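# Place bottles on ledges matching their cap colours

## Task

Put every bottle upright on the wall ledge whose label strip has the same colour as that bottle's cap, so that the bottle's entire base rests on the ledge.

## Robot and tools

Robot: two seven-joint arms, left_arm and right_arm, each ending in a two-finger gripper. Cameras: cam_high and cam_low (896x504 each). A loose object may occasionally get a short push from outside; do not let anything leave the work area.

Frame: one scene frame for all numbers, in metres. Origin on the floor plane z = 0, under the midpoint between the arm bases, which sit 0.70 m up. +z is up, +x is forward (the direction both arms face), +y is toward left_arm. Image left/right does not follow arm names. Reported hand positions and orientations may be off by a few centimetres, more at long reach.

Gripper axes: fingers point along the gripper's +z; they open and close along its y. end_effector_position is the point between the pads when closed, just behind the fingertips. Closing pushes the fingertips about 17 mm further along +z, mostly while the pads are still more than 70 mm apart.

Row layout (used by execute_actions and move): always 16 numbers, left_arm first then right_arm, each as x, y, z, qw, qx, qy, qz, opening. x, y, z is an absolute target for that gripper's end_effector_position (metres, scene frame); qw..qz is an absolute target orientation quaternion, w first, scene frame. opening runs from -1 (closed) to +1 (fully open, 0.145 m); it is a commanded value, not an offset. Full open to closed needs about 0.5 s. Both arms must be filled even if one is idle: for an idle arm repeat its last reported pose and the opening it should keep (0 is a real command, not 'unchanged'). To hold a gripper's orientation, resend the same quaternion every row rather than the drifting reported one.

execute_actions(actions, cameras): actions is a list of actions; each action is a list of 1 to 15 rows, each row one 1/30 s step; if fewer than 15 rows, the last row is held to fill 15 steps. An action is rejected for both arms if any target lies more than 0.6 m from that gripper's current position along any of the gripper's own axes; the whole call is rejected if any action is malformed or the first fails this check against the latest reported state. An empty actions list just returns state and images. cameras: list of names, null/omitted/["all"] for all, [] for none; an unknown name invalidates the call.

move(target, speed, blend, opening_speed, blocking, cameras): drives each gripper in a straight line from its Hand target to the pose in target. target is one 16-number row or a list of up to 15 rows (waypoints), no 0.6 m limit. speed: m/s, 0.002 to 1.1, default 0.25 (rotation capped at twice that in rad/s); one value or one per waypoint. blend: metres of corner rounding per waypoint, default 0. opening_speed: rate of opening change per second on the -1..1 scale, at least 0.2. blocking=false returns after about 0.5 s while the move continues; a new move replaces the running one. Paths ignore obstacles and the other arm; faster moves lag, overshoot and hit harder, and a target set beyond a contact presses harder. Grippers can spike far above speed, especially with a near-straight arm. Moves are capped at 10 s. A changed opening in a later waypoint is applied only when everything has stopped there. The result adds a 'move:' line: done (at rest within 3 mm and 2 degrees), off_target, moving, held or fault, plus limits (paced = pose clipped, held = steps withheld). Neither done nor off_target tells you about contact.

wait(seconds 0 to 10): lets time pass holding current commands; a running move keeps going. stop(): brakes the running move (needs room). zoom_image(camera, region [x0,y0,x1,y1] pixels, max 504x504): closer look at the latest image of cam_high or cam_low. read_manual(section): licence texts only. finished_scene(scene): ends the current scene irreversibly; the goal must hold without the robot touching anything.

Controller behaviour: each step the commanded orientation is clipped to within 32 degrees of the measured one; damped IK favours position. One action may fall short; the next action continues toward your target from the result's Hand target. Large wrist turns can swing the elbow. Tool commands lists current gripper commands.

Results: per-arm end_effector_position, end_effector_quat_wxyz, Hand target, Joint positions (last value = finger opening in metres), Joint velocities ('within noise' when still), Joint torques (offset, noisy; entries 3 and 4 wrap at ±28 N m), grip_measured (same -1..1 scale). execute_actions results also list some per-step positions.

Grasping: to hold, command an opening well below grip_measured; lower squeezes harder (about 10 N per pad, objects up to about 11 cm wide). Fast closing squeezes harder.

Avoid: dropping or releasing moving objects, slamming, hard pushes, tipping bottles, knocking things off the work area, and any collision or squeeze between the two arms (including one gripper closing on the other's fingers); a clearance check blocks some close approaches but not gripper-to-gripper contact. Holding loads, stretched arms or pushing at unreachable poses heat motors: a MOTOR HOT line appears near 85 °C and at 100 °C an OVER-TEMPERATURE FAULT stops the arm for 30 to 60 s or more, with joints going limp.

Each tool is called in YAML: its name, and indented under it one key for each argument.

## Session

execute_actions:
  actions: []

zoom_image:
  camera: "cam_high"
  region: [430, 200, 680, 420]

zoom_image:
  camera: "cam_low"
  region: [320, 130, 620, 390]

Scene clock: 0.00 s.
left_arm: end_effector_position=(+0.2239, +0.1828, +0.6144) grip_measured=+1.00 end_effector_quat_wxyz=(-0.319, +0.395, -0.515, +0.691) | right_arm: end_effector_position=(+0.4009, -0.1655, +0.3728) grip_measured=+1.00 end_effector_quat_wxyz=(+0.260, +0.265, +0.837, +0.401)
Joint positions: left_arm=[-1.106 0.942 0.535 2.339 -0.48 -0.199 -0.367 0.145] | right_arm=[0.583 0.619 -0.841 0.925 -1.182 -0.496 -0.047 0.145]
Joint velocities: within noise
Joint torques (N m): no reading
Motor temperatures (°C): left_arm=[21 21 23 20 21 23 21] | right_arm=[20 22 22 19 20 19 21]
Hand target: left_arm +0.2239, +0.1828, +0.6144; -0.319, +0.395, -0.515, +0.691 | right_arm +0.4009, -0.1655, +0.3728; +0.260, +0.265, +0.837, +0.401
Tool commands: left_gripper/opening=+1.0 right_gripper/opening=+1.0

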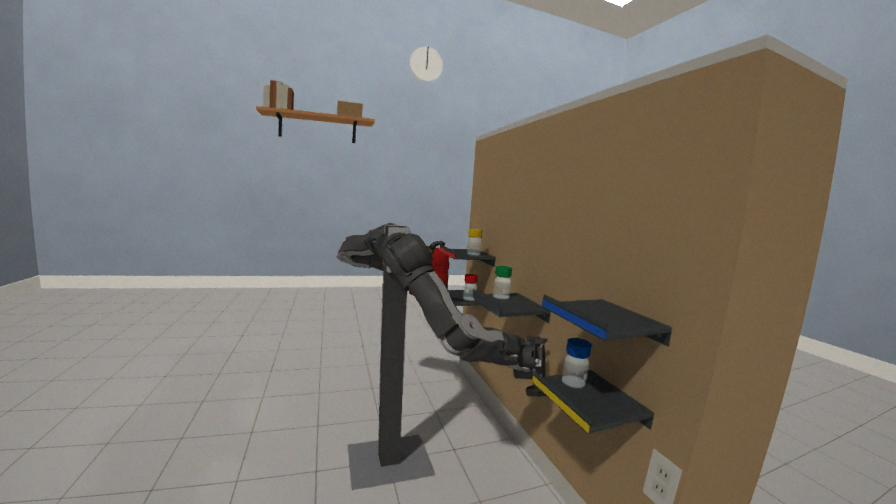

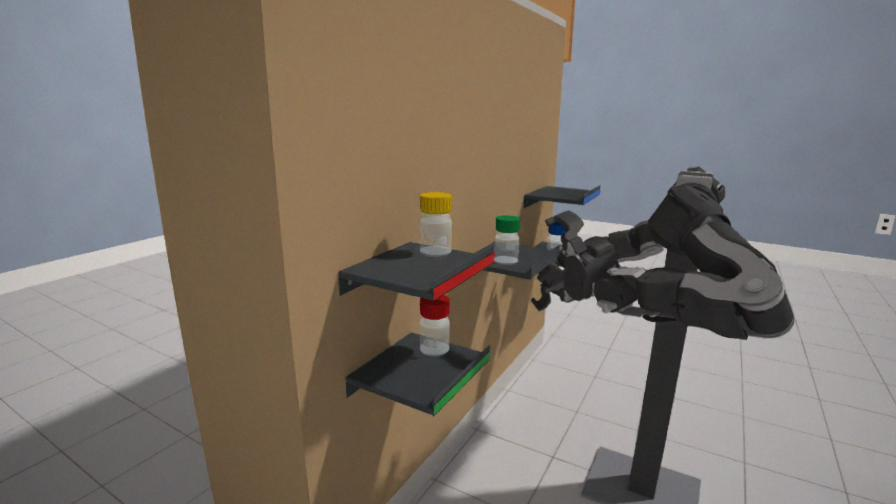

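Scaled by 2.016 from the camera's 896x504 image, which has a finer 1280x720 frame.

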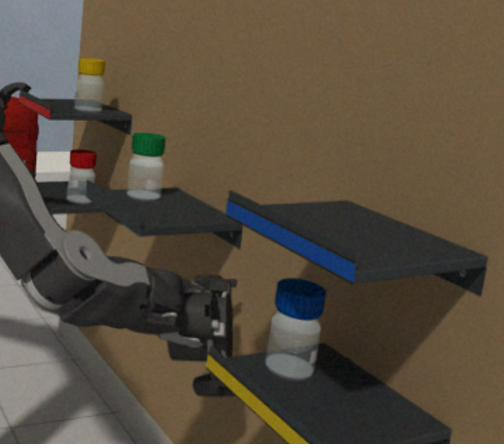

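Scaled by 1.680 from the camera's 896x504 image, which has a finer 1280x720 frame.

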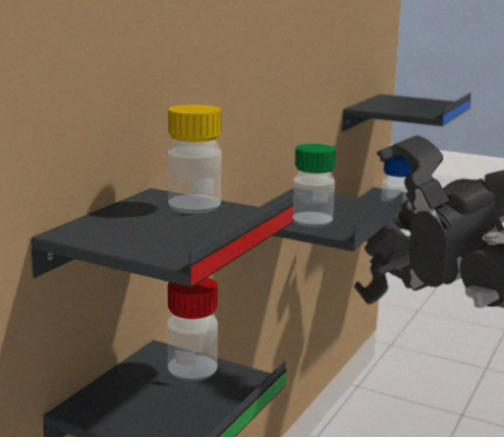

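move:
  target:
    - [0.25,0.28,0.67,0,0.755,0,0.656,1,0.26,-0.25,0.45,0.066,0.752,-0.057,0.653,1]
    - [0.28,0.355,0.683,0,0.755,0,0.656,1,0.255,-0.34,0.48,0.066,0.752,-0.057,0.653,1]
  blend: 0.03

zoom_image:
  camera: "cam_high"
  region: [430, 200, 680, 420]

zoom_image:
  camera: "cam_low"
  region: [400, 120, 650, 260]

Scene clock: 48.10 s.
left_arm: end_effector_position=(+0.2799, +0.3561, +0.6834) grip_measured=+1.00 end_effector_quat_wxyz=(-0.001, +0.754, +0.003, +0.657) | right_arm: end_effector_position=(+0.2550, -0.3416, +0.4825) grip_measured=+1.00 end_effector_quat_wxyz=(+0.070, +0.749, -0.057, +0.656)
Joint positions: left_arm=[-1.203 1.101 1.396 2.009 1.485 0.345 0.021 0.145] | right_arm=[-0.526 0.358 0.537 1.82 0.489 0.053 0.206 0.145]
Joint velocities: within noise
Joint torques (N m): left_arm=[1.09 3.1 3.34 0.77 0.1 -0.52 0.23] | right_arm=[0.3 4 1.24 3.21 0.34 -0.31 0.16]
Motor temperatures (°C): left_arm=[20 21 24 21 21 23 21] | right_arm=[22 23 23 20 20 19 21]
Hand target: left_arm +0.2800, +0.3551, +0.6829; +0.000, +0.755, +0.000, +0.656 | right_arm +0.2550, -0.3400, +0.4800; +0.066, +0.752, -0.057, +0.653
Off the commanded pose: left_arm 0.001 m, 0 deg | right_arm 0.003 m, 1 deg.
move: done

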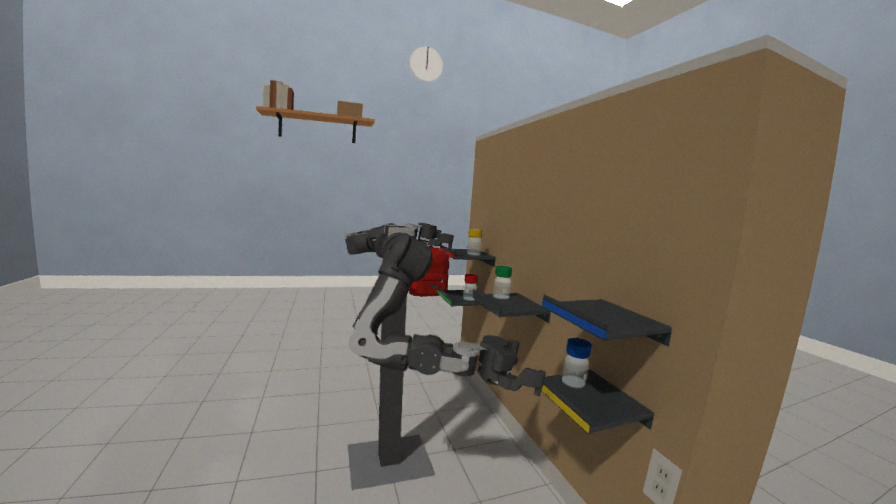

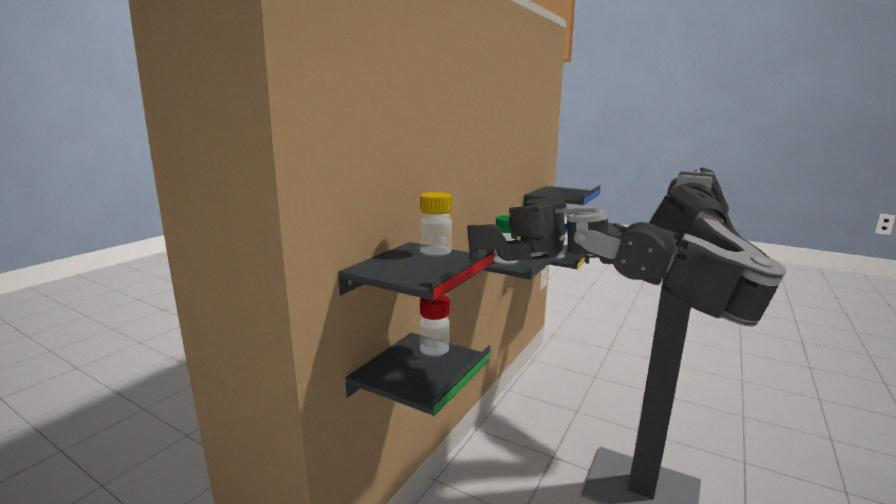

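Scaled by 2.016 from the camera's 896x504 image, which has a finer 1280x720 frame.

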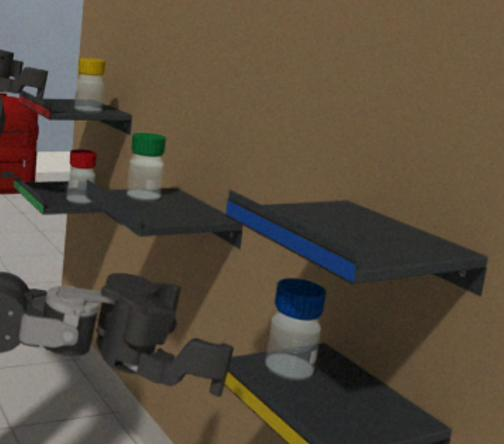

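Scaled by 2.016 from the camera's 896x504 image, which has a finer 1280x720 frame.

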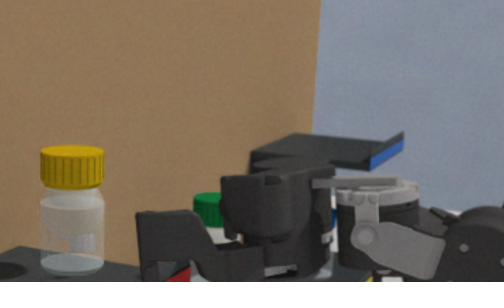

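move:
  target:
    - [0.37,0.355,0.678,0,0.755,0,0.656,1,0.372,-0.352,0.476,0.066,0.752,-0.057,0.653,1]
  speed: 0.2

zoom_image:
  camera: "cam_high"
  region: [430, 200, 680, 420]

zoom_image:
  camera: "cam_low"
  region: [400, 120, 650, 280]

Scene clock: 57.70 s.
left_arm: end_effector_position=(+0.3706, +0.3534, +0.6810) grip_measured=+1.00 end_effector_quat_wxyz=(+0.001, +0.753, -0.003, +0.658) | right_arm: end_effector_position=(+0.3721, -0.3521, +0.4771) grip_measured=+1.00 end_effector_quat_wxyz=(+0.065, +0.752, -0.057, +0.654)
Joint positions: left_arm=[-1.224 1.541 1.262 1.687 1.574 0.172 -0.083 0.145] | right_arm=[0.045 0.469 0.279 1.378 0.391 0.126 0.163 0.145]
Joint velocities: within noise
Joint torques (N m): left_arm=[3.97 2.28 2.84 0.34 0.14 -0.69 -0.01] | right_arm=[3.76 4.81 1.43 3.58 0.15 -0.46 -0.03]
Motor temperatures (°C): left_arm=[20 21 24 21 21 24 21] | right_arm=[22 23 22 20 20 19 21]
Hand target: left_arm +0.3700, +0.3551, +0.6780; +0.000, +0.755, +0.000, +0.656 | right_arm +0.3720, -0.3520, +0.4761; +0.066, +0.752, -0.057, +0.653
Off the commanded pose: left_arm 0.003 m, 1 deg | right_arm 0.001 m, 0 deg.
move: done

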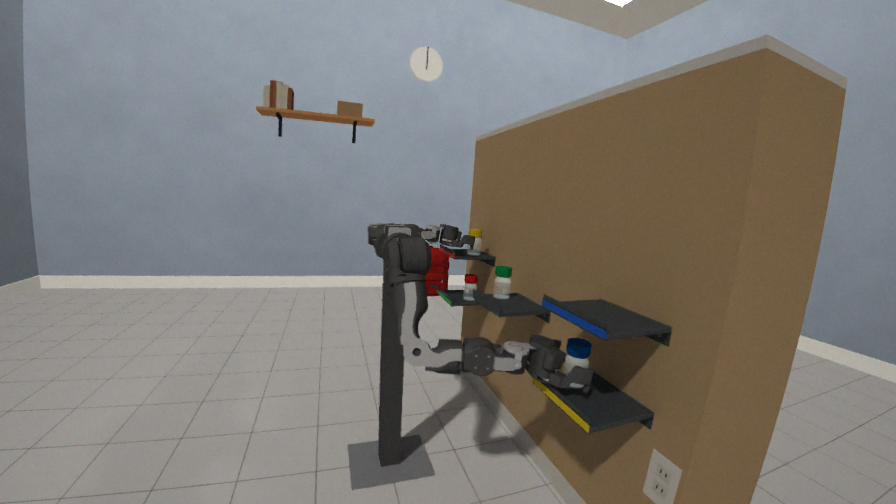

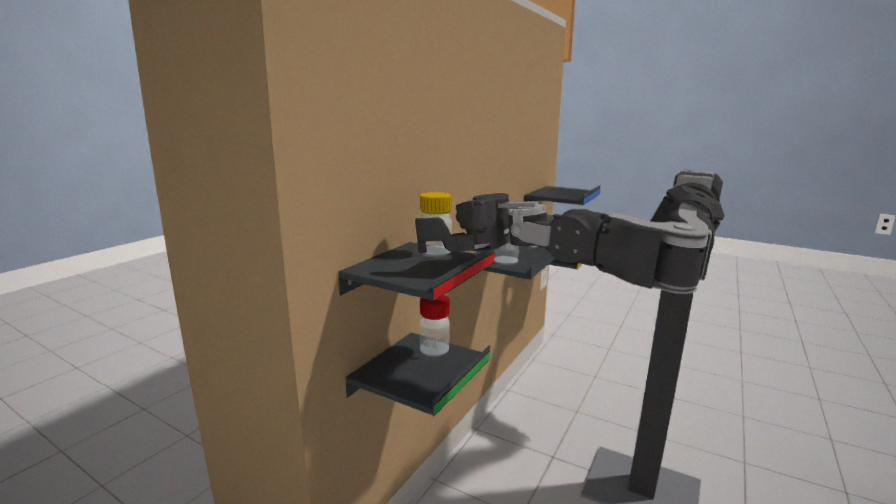

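Scaled by 2.016 from the camera's 896x504 image, which has a finer 1280x720 frame.

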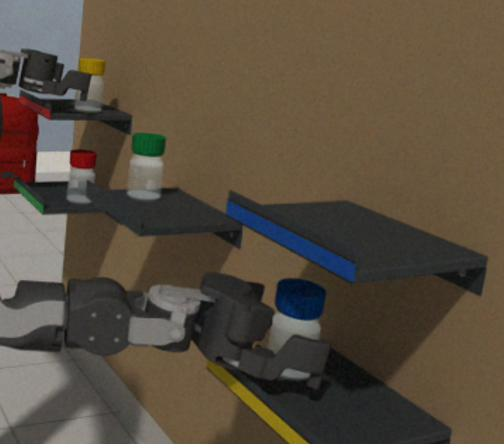

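Scaled by 2.016 from the camera's 896x504 image, which has a finer 1280x720 frame.

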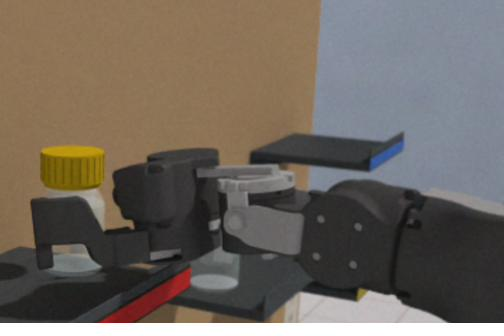

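move:
  target:
    - [0.37,0.355,0.678,0,0.755,0,0.656,1,0.378,-0.352,0.485,0.066,0.752,-0.057,0.653,1]
    - [0.37,0.355,0.678,0,0.755,0,0.656,-0.8,0.378,-0.352,0.485,0.066,0.752,-0.057,0.653,-0.8]
    - [0.37,0.355,0.70,0,0.755,0,0.656,-0.8,0.378,-0.352,0.515,0.066,0.752,-0.057,0.653,-0.8]
  speed: 0.15
  opening_speed: 1.2

zoom_image:
  camera: "cam_high"
  region: [430, 200, 680, 420]

zoom_image:
  camera: "cam_low"
  region: [400, 120, 650, 280]

Scene clock: 74.00 s.
left_arm: end_effector_position=(+0.3694, +0.3546, +0.6984) grip_measured=-0.39 end_effector_quat_wxyz=(+0.001, +0.757, -0.002, +0.653) | right_arm: end_effector_position=(+0.3780, -0.3500, +0.5115) grip_measured=-0.25 end_effector_quat_wxyz=(+0.063, +0.756, -0.055, +0.649)
Joint positions: left_arm=[-1.156 1.544 1.286 1.681 1.585 0.277 -0.083 0.046] | right_arm=[0.082 0.491 0.308 1.493 0.394 0.296 0.155 0.057]
Joint velocities: within noise
Joint torques (N m): left_arm=[5.92 3.73 3.03 -0.14 0.13 -0.86 -0.03] | right_arm=[4.29 5.31 3.12 4.6 0.23 -0.54 -0.11]
Motor temperatures (°C): left_arm=[21 21 25 21 21 24 21] | right_arm=[22 23 22 20 20 20 21]
Hand target: left_arm +0.3700, +0.3550, +0.6999; +0.000, +0.755, -0.001, +0.656 | right_arm +0.3780, -0.3519, +0.5150; +0.066, +0.752, -0.057, +0.653
Off the commanded pose: left_arm 0.002 m, 0 deg | right_arm 0.004 m, 1 deg.
joint sent to its limit (left arm) — joint 5 (forearm roll), upper limit. The joint targets still meet the commanded pose.
move: off_target (right_arm)

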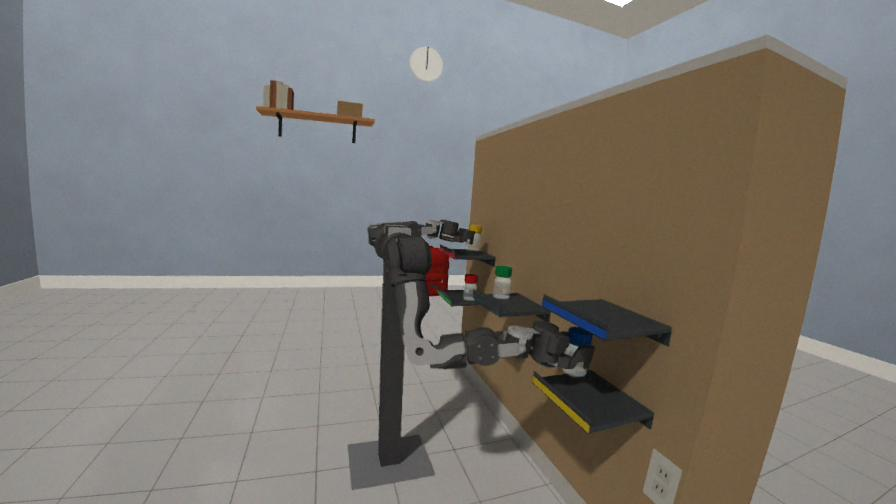

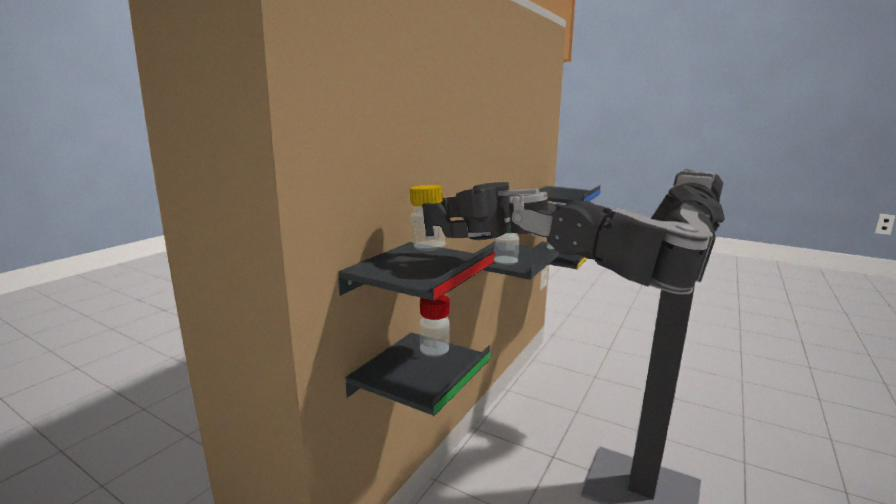

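Scaled by 2.016 from the camera's 896x504 image, which has a finer 1280x720 frame.

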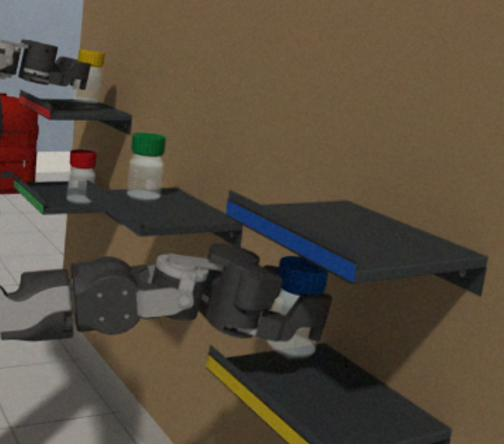

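Scaled by 2.016 from the camera's 896x504 image, which has a finer 1280x720 frame.

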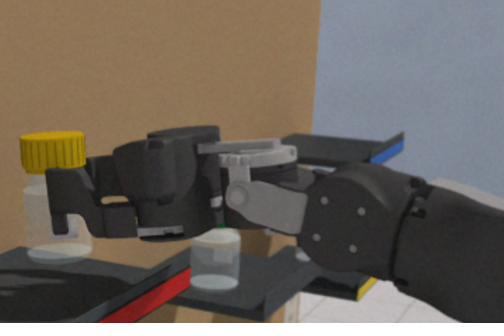

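move:
  target:
    - [0.37,0.355,0.678,0,0.755,0,0.656,-0.8,0.30,-0.352,0.512,0.066,0.752,-0.057,0.653,-0.8]
    - [0.37,0.355,0.678,0,0.755,0,0.656,0.3,0.235,-0.352,0.512,0.066,0.752,-0.057,0.653,-0.8]
    - [0.389,0.355,0.678,0,0.755,0,0.656,0.3,0.235,-0.355,0.60,0.066,0.752,-0.057,0.653,-0.8]
    - [0.389,0.355,0.678,0,0.755,0,0.656,-0.8,0.238,-0.36,0.70,0.066,0.752,-0.057,0.653,-0.8]
    - [0.389,0.355,0.70,0,0.755,0,0.656,-0.8,0.24,-0.36,0.72,0.066,0.752,-0.057,0.653,-0.8]
  speed: [0.15,0.15,0.15,0.15,0.15]
  opening_speed: 1.2

zoom_image:
  camera: "cam_high"
  region: [430, 200, 680, 420]

zoom_image:
  camera: "cam_low"
  region: [400, 120, 650, 280]

Scene clock: 98.37 s.
left_arm: end_effector_position=(+0.3885, +0.3555, +0.6986) grip_measured=-0.24 end_effector_quat_wxyz=(-0.004, +0.757, -0.004, +0.654) | right_arm: end_effector_position=(+0.2406, -0.3589, +0.7178) grip_measured=-0.25 end_effector_quat_wxyz=(+0.063, +0.754, -0.056, +0.652)
Joint positions: left_arm=[-1.407 1.631 1.517 1.592 1.585 0.255 -0.083 0.057] | right_arm=[-0.828 0.968 1.445 2.184 1.518 0.785 -0.192 0.057]
Joint velocities: within noise
Joint torques (N m): left_arm=[4.87 1.83 4.44 -0.01 0.13 -0.82 0.13] | right_arm=[0.44 5 4.7 0.53 0.07 -0.38 -0.14]
Motor temperatures (°C): left_arm=[22 21 25 21 21 25 21] | right_arm=[22 23 23 21 20 20 21]
Hand target: left_arm +0.3890, +0.3550, +0.7000; -0.002, +0.755, -0.004, +0.656 | right_arm +0.2400, -0.3600, +0.7199; +0.066, +0.752, -0.057, +0.653
Off the commanded pose: left_arm 0.002 m, 1 deg | right_arm 0.003 m, 0 deg.
joint sent to its limit (left arm) — joint 1 (shoulder pitch), lower limit; joint 5 (forearm roll), upper limit. The joint targets still meet the commanded pose.
joint sent to its limit (right arm) — joint 6 (wrist pitch), upper limit. The joint targets still meet the commanded pose.
move: done; target 2's new opening was sent with left_arm's hand 0.004 m and 1 deg from that target

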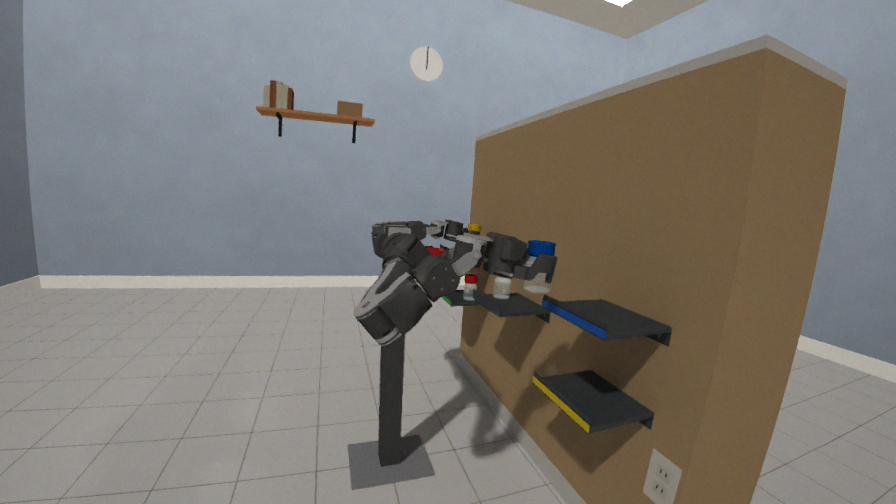

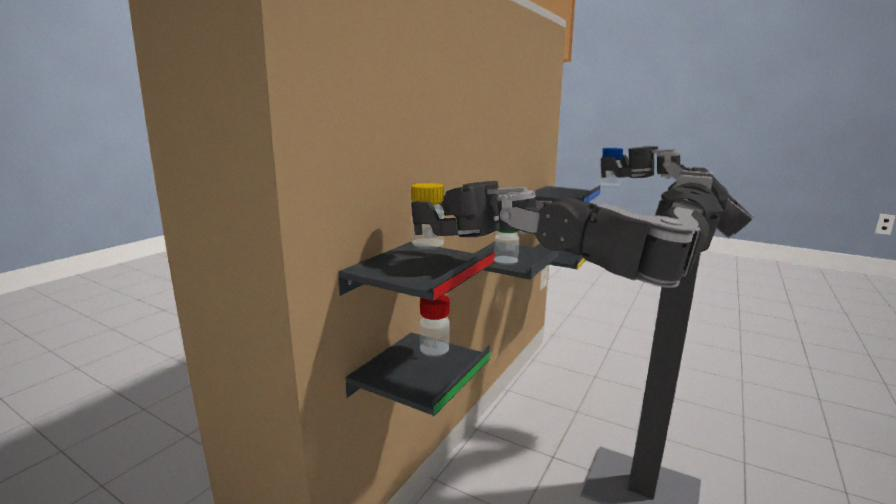

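Scaled by 2.016 from the camera's 896x504 image, which has a finer 1280x720 frame.

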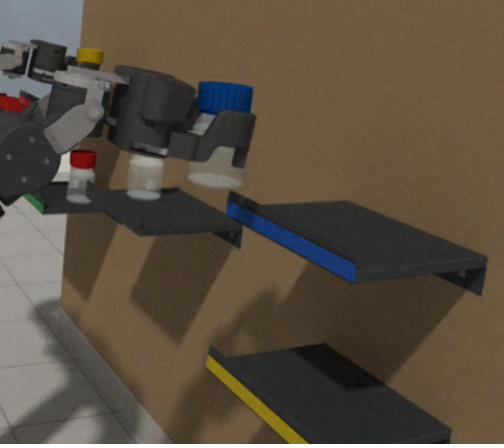

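Scaled by 2.016 from the camera's 896x504 image, which has a finer 1280x720 frame.

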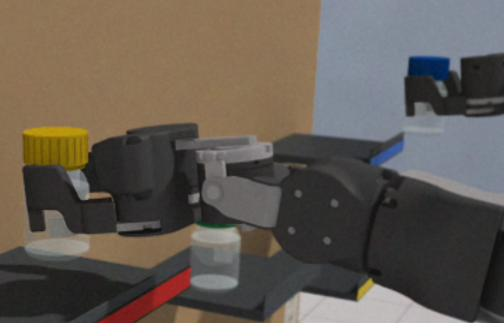

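move:
  target:
    - [0.37,0.25,0.74,0.0,0.755,0,0.656,-0.8,0.31,-0.365,0.72,0.066,0.752,-0.057,0.653,-0.8]
    - [0.36,-0.075,0.73,0.0686,0.751,-0.0789,0.6524,-0.8,0.378,-0.37,0.713,0.066,0.752,-0.057,0.653,-0.8]
    - [0.36,-0.075,0.61,0.0686,0.751,-0.0789,0.6524,-0.8,0.378,-0.37,0.700,0.066,0.752,-0.057,0.653,-0.8]
  speed: [0.2,0.2,0.15]

zoom_image:
  camera: "cam_high"
  region: [430, 200, 680, 420]

zoom_image:
  camera: "cam_low"
  region: [450, 150, 600, 290]

Scene clock: 114.87 s.
left_arm: end_effector_position=(+0.2868, +0.0377, +0.6369) grip_measured=-0.24 end_effector_quat_wxyz=(+0.294, +0.701, -0.319, +0.565) | right_arm: end_effector_position=(+0.3781, -0.3693, +0.6961) grip_measured=-0.25 end_effector_quat_wxyz=(+0.076, +0.752, -0.034, +0.654)
Joint positions: left_arm=[-1.407 2.011 1.214 2.237 1.584 -0.031 -0.189 0.057] | right_arm=[-1.311 1.597 1.404 1.685 1.559 0.24 -0.292 0.057]
Joint velocities: within noise
Joint torques (N m): left_arm=[5.24 0.62 2.61 0.39 0.1 -0.97 0.04] | right_arm=[3.81 1.6 6.5 0.43 -0.03 -0.62 -0.18]
Motor temperatures (°C): left_arm=[22 21 26 21 21 25 21] | right_arm=[21 24 24 20 20 20 21]
Hand target: left_arm +0.2877, +0.0383, +0.6374; +0.295, +0.701, -0.315, +0.568 | right_arm +0.3779, -0.3701, +0.6999; +0.077, +0.747, -0.037, +0.659
Off the commanded pose: left_arm 0.137 m, 40 deg; orientation clipped | right_arm 0.004 m, 3 deg.
joint read past its limit (left arm) — joint 2 (shoulder roll), upper limit.
joint sent to its limit (left arm) — joint 1 (shoulder pitch), lower limit; joint 2 (shoulder roll), upper limit; joint 5 (forearm roll), upper limit. The joint targets are off in position and orientation.
joint sent to its limit (right arm) — joint 5 (forearm roll), upper limit. The joint targets are off in orientation, not in position.
move: off_target (left_arm, right_arm); limits=paced

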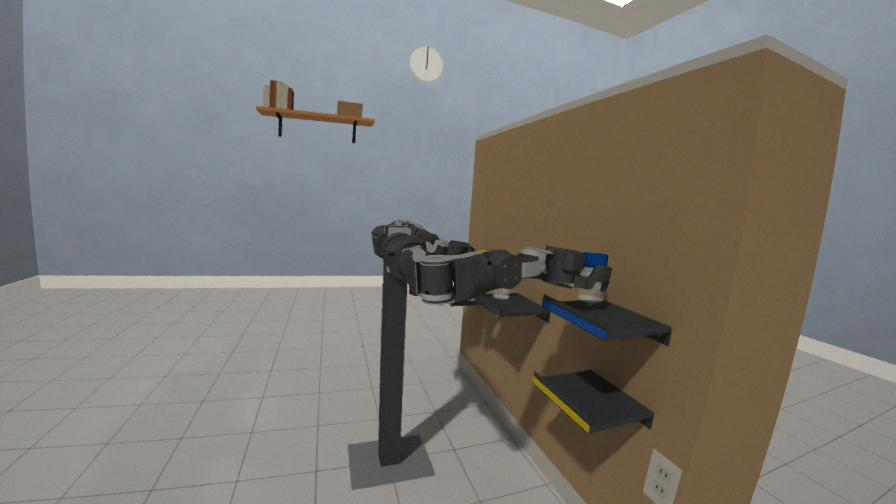

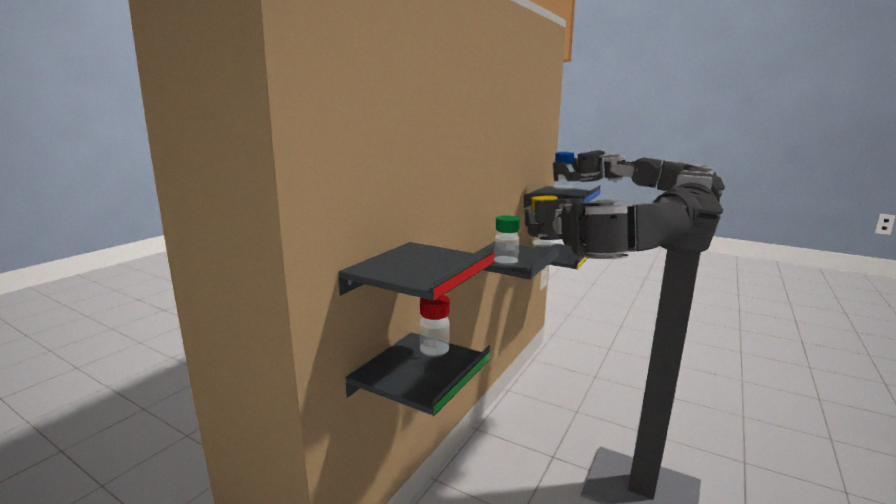

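Scaled by 2.016 from the camera's 896x504 image, which has a finer 1280x720 frame.

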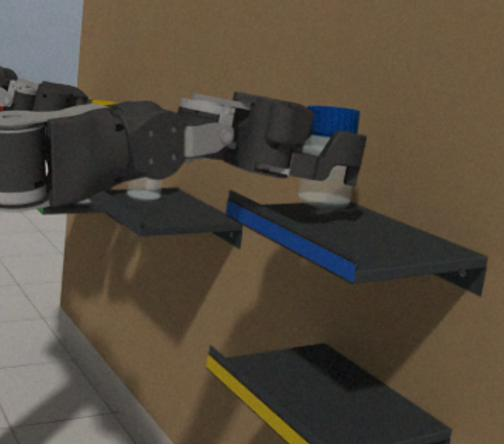

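Scaled by 3.360 from the camera's 896x504 image, which has a finer 1280x720 frame.

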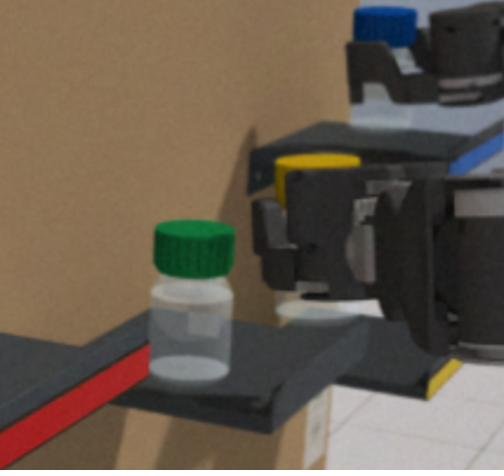

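move:
  target:
    - [0.24,0.11,0.62,0.0686,0.751,-0.0789,0.6524,-0.8,0.378,-0.37,0.694,0.077,0.749,-0.037,0.657,-0.8]
    - [0.24,0.15,0.46,0,0.755,0,0.656,-0.8,0.378,-0.37,0.685,0.077,0.749,-0.037,0.657,-0.8]
  speed: [0.15,0.15]

zoom_image:
  camera: "cam_high"
  region: [430, 200, 680, 420]

zoom_image:
  camera: "cam_low"
  region: [500, 120, 650, 260]

Scene clock: 138.63 s.
left_arm: end_effector_position=(+0.2391, +0.1514, +0.4602) grip_measured=-0.24 end_effector_quat_wxyz=(+0.150, +0.869, -0.129, +0.453) | right_arm: end_effector_position=(+0.3783, -0.3689, +0.6855) grip_measured=-0.25 end_effector_quat_wxyz=(+0.074, +0.751, -0.036, +0.655)
Joint positions: left_arm=[-1.407 2.01 0.338 2.199 1.45 -0.526 -0.54 0.057] | right_arm=[-1.311 1.594 1.353 1.69 1.558 0.186 -0.295 0.057]
Joint velocities: within noise
Joint torques (N m): left_arm=[4 1.02 2.03 1.94 -0.18 -0.62 0.36] | right_arm=[3.26 1.67 3.92 0.51 -0.19 -0.78 -0.18]
Motor temperatures (°C): left_arm=[22 21 26 20 21 25 21] | right_arm=[22 23 25 20 20 20 21]
Hand target: left_arm +0.2398, +0.1506, +0.4607; +0.153, +0.868, -0.130, +0.455 | right_arm +0.3780, -0.3700, +0.6850; +0.077, +0.749, -0.037, +0.657
Off the commanded pose: left_arm 0.002 m, 35 deg; orientation clipped | right_arm 0.001 m, 0 deg.
joint sent to its limit (left arm) — joint 1 (shoulder pitch), lower limit; joint 2 (shoulder roll), upper limit. The joint targets are off in orientation, not in position.
joint sent to its limit (right arm) — joint 1 (shoulder pitch), lower limit. The joint targets still meet the commanded pose.
move: off_target (left_arm); limits=paced

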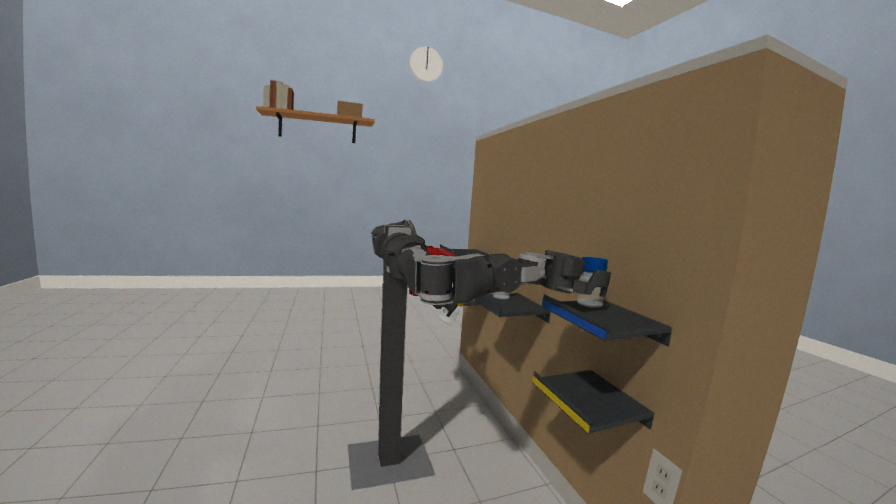

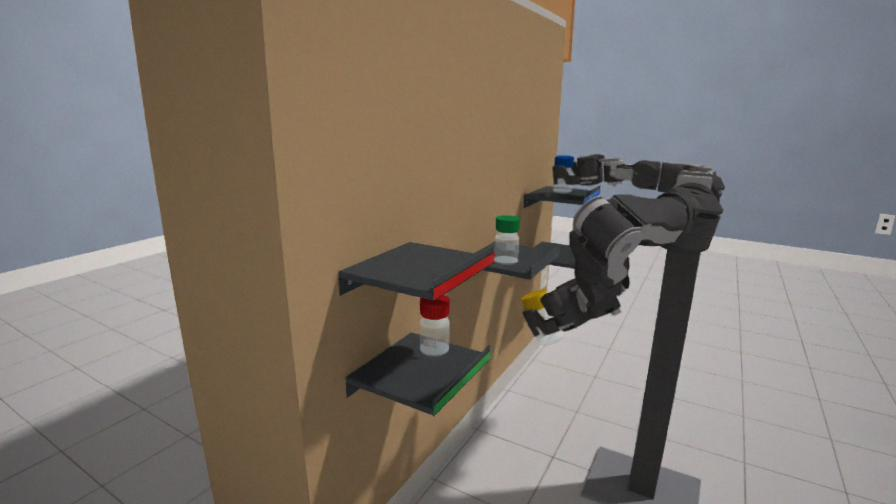

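Scaled by 2.016 from the camera's 896x504 image, which has a finer 1280x720 frame.

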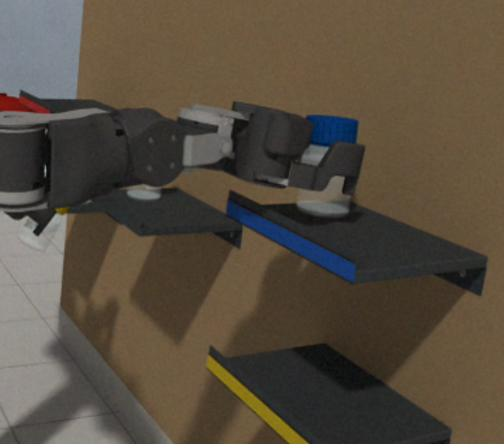

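Scaled by 3.360 from the camera's 896x504 image, which has a finer 1280x720 frame.

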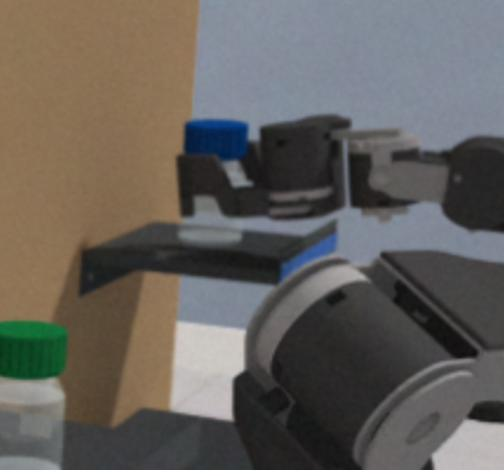

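move:
  target:
    - [0.24,0.19,0.30,0,0.94,0,0.342,-0.8,0.378,-0.37,0.681,0.077,0.749,-0.037,0.657,-0.8]
    - [0.22,0.2,0.20,0,0.966,0,0.259,-0.8,0.378,-0.37,0.681,0.077,0.749,-0.037,0.657,-0.8]
  speed: 0.25
  cameras: ["cam_low"]

Scene clock: 155.90 s.
left_arm: end_effector_position=(+0.1784, +0.2477, +0.3609) grip_measured=-0.24 end_effector_quat_wxyz=(+0.086, +0.957, -0.204, +0.188) | right_arm: end_effector_position=(+0.3783, -0.3688, +0.6816) grip_measured=-0.25 end_effector_quat_wxyz=(+0.074, +0.751, -0.036, +0.655)
Joint positions: left_arm=[-1.407 1.996 0.152 1.85 1.584 -0.111 -0.126 0.057] | right_arm=[-1.311 1.594 1.335 1.69 1.556 0.167 -0.295 0.057]
Joint velocities: within noise
Joint torques (N m): left_arm=[3.86 1.07 0.81 1.06 0.12 -0.33 0.34] | right_arm=[3.39 1.57 3.92 0.39 -0.2 -0.78 -0.18]
Motor temperatures (°C): left_arm=[22 21 25 21 21 25 21] | right_arm=[22 23 24 19 20 21 21]
Hand target: left_arm +0.1774, +0.2474, +0.3604; +0.089, +0.957, -0.204, +0.186 | right_arm +0.3780, -0.3699, +0.6809; +0.077, +0.749, -0.037, +0.657
Off the commanded pose: left_arm 0.173 m, 27 deg | right_arm 0.001 m, 0 deg.
joint sent to its limit (left arm) — joint 1 (shoulder pitch), lower limit; joint 5 (forearm roll), upper limit. The joint targets are off in position and orientation.
joint sent to its limit (right arm) — joint 1 (shoulder pitch), lower limit. The joint targets still meet the commanded pose.
move: off_target (left_arm)
Images, in order (width x height): cam_low 896x504.

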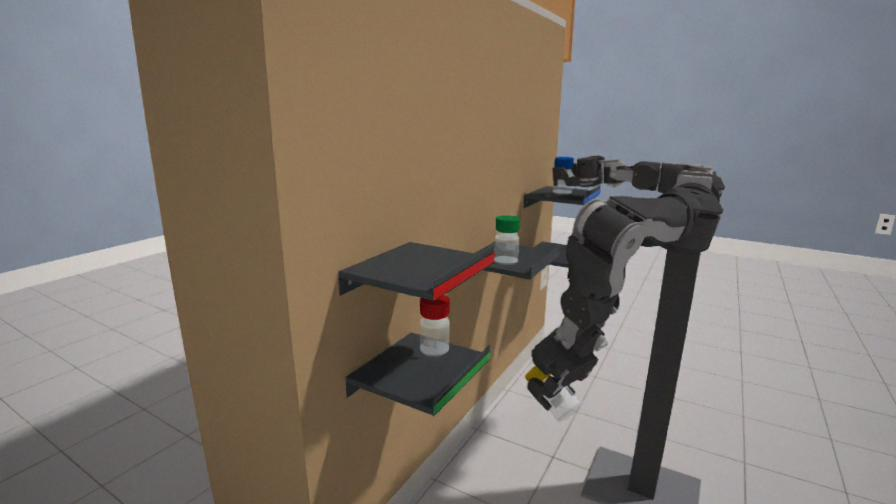

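move:
  target:
    - [0.20,0.32,0.48,0,0.755,0,0.656,-0.8,0.378,-0.37,0.681,0.077,0.749,-0.037,0.657,-0.8]
    - [0.235,0.36,0.64,0,0.755,0,0.656,-0.8,0.378,-0.37,0.681,0.077,0.749,-0.037,0.657,0.3]
    - [0.235,0.36,0.66,0,0.755,0,0.656,-0.8,0.30,-0.36,0.69,0.077,0.749,-0.037,0.657,0.3]
  speed: [0.3,0.3,0.2]
  opening_speed: 1.2

zoom_image:
  camera: "cam_high"
  region: [430, 200, 680, 420]

Scene clock: 179.47 s.
left_arm: end_effector_position=(+0.2361, +0.3600, +0.6592) grip_measured=-0.24 end_effector_quat_wxyz=(-0.174, +0.615, +0.108, +0.761) | right_arm: end_effector_position=(+0.2999, -0.3606, +0.6885) grip_measured=+0.30 end_effector_quat_wxyz=(+0.077, +0.750, -0.040, +0.656)
Joint positions: left_arm=[0.871 2.011 -1.563 2.266 1.107 -0.783 -0.905 0.057] | right_arm=[-1.243 1.225 1.398 2.039 1.509 0.311 -0.288 0.098]
Joint velocities: within noise
Joint torques (N m): left_arm=[1.99 4 1.37 1.29 -0.32 -0.6 -0.08] | right_arm=[1.83 2.36 5.38 0.62 -0.1 -0.29 0.13]
Motor temperatures (°C): left_arm=[22 21 24 21 21 25 21] | right_arm=[22 23 24 19 20 21 21]
Hand target: left_arm +0.2357, +0.3598, +0.6595; -0.173, +0.614, +0.110, +0.763 | right_arm +0.3000, -0.3600, +0.6900; +0.077, +0.749, -0.037, +0.657
Off the commanded pose: left_arm 0.001 m, 31 deg | right_arm 0.002 m, 0 deg.
joint read past its limit (left arm) — joint 2 (shoulder roll), upper limit.
joint sent to its limit (left arm) — joint 2 (shoulder roll), upper limit; joint 3 (upper arm roll), lower limit; joint 6 (wrist pitch), lower limit. The joint targets are off in orientation, not in position.
move: off_target (left_arm)

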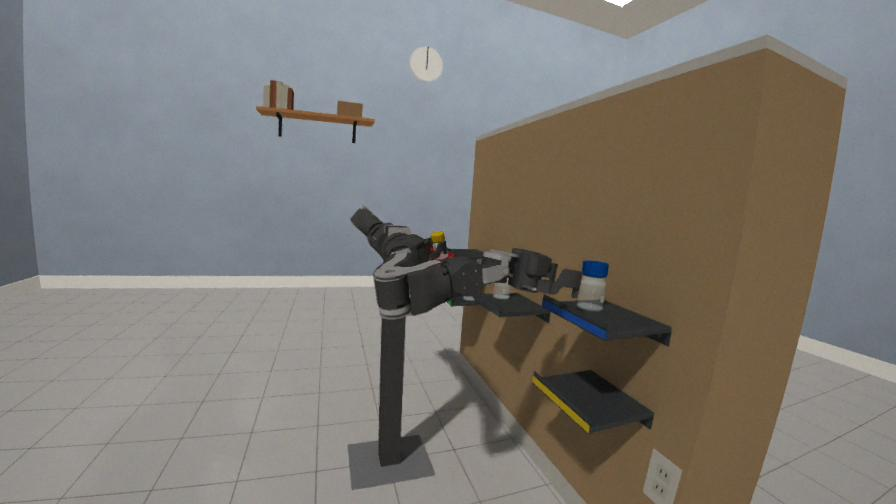

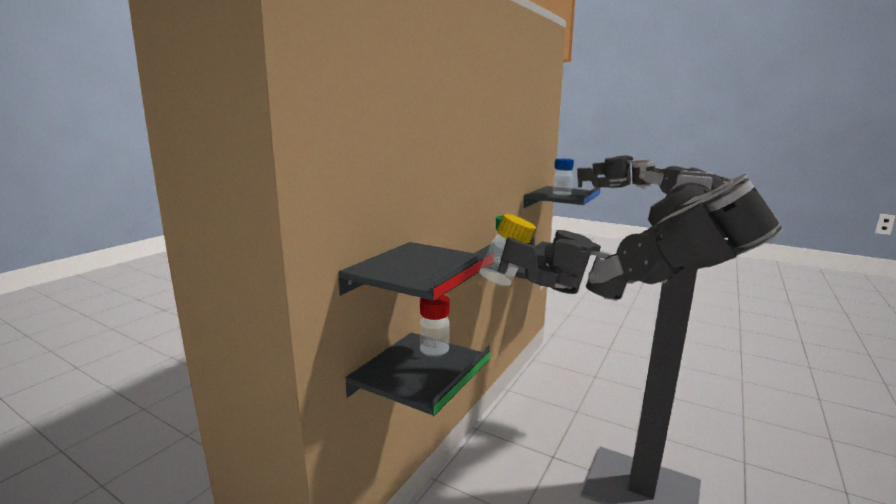

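Scaled by 2.016 from the camera's 896x504 image, which has a finer 1280x720 frame.

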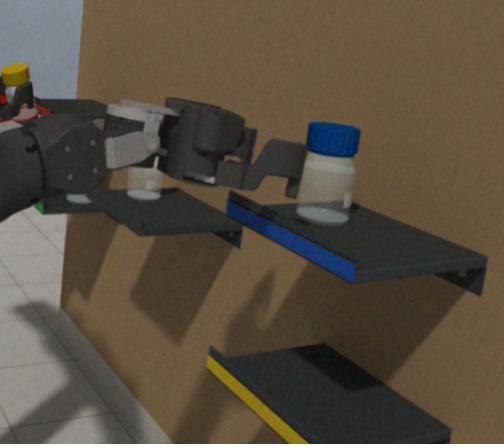

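move:
  target:
    - [0.26,0.27,0.72,0.0686,0.751,-0.0789,0.6524,-0.8,0.25,-0.33,0.68,0.077,0.749,-0.037,0.657,0.3]
    - [0.33,0.12,0.72,0.142,0.737,-0.163,0.640,-0.8,0.25,-0.33,0.68,0.077,0.749,-0.037,0.657,0.3]
  speed: 0.2

Scene clock: 201.70 s.
left_arm: end_effector_position=(+0.3300, +0.1194, +0.7196) grip_measured=-0.24 end_effector_quat_wxyz=(+0.144, +0.728, -0.167, +0.649) | right_arm: end_effector_position=(+0.2504, -0.3294, +0.6791) grip_measured=+0.30 end_effector_quat_wxyz=(+0.074, +0.749, -0.038, +0.657)
Joint positions: left_arm=[0.779 0.932 -0.349 2.231 1.584 0.781 -0.602 0.057] | right_arm=[-1.243 0.965 1.404 2.316 1.483 0.341 -0.302 0.098]
Joint velocities: within noise
Joint torques (N m): left_arm=[6.16 2.47 2.52 0.69 -0.03 -0.53 -0.02] | right_arm=[0.15 1.75 4.6 0.64 -0.1 -0.3 -0.02]
Motor temperatures (°C): left_arm=[21 22 24 21 21 25 21] | right_arm=[21 23 25 19 20 20 21]
Hand target: left_arm +0.3302, +0.1201, +0.7198; +0.143, +0.729, -0.166, +0.649 | right_arm +0.2500, -0.3301, +0.6800; +0.077, +0.749, -0.037, +0.657
Off the commanded pose: left_arm 0.001 m, 1 deg | right_arm 0.001 m, 0 deg.
joint sent to its limit (left arm) — joint 5 (forearm roll), upper limit; joint 6 (wrist pitch), upper limit. The joint targets still meet the commanded pose.
move: done

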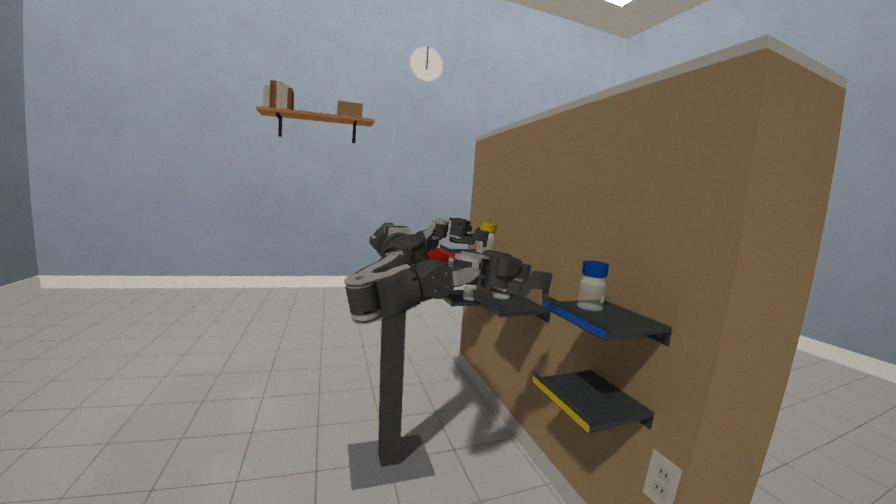

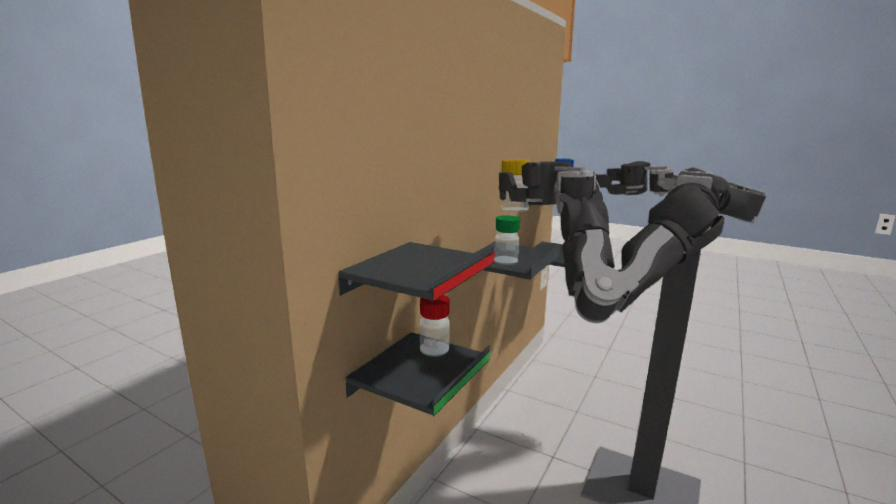

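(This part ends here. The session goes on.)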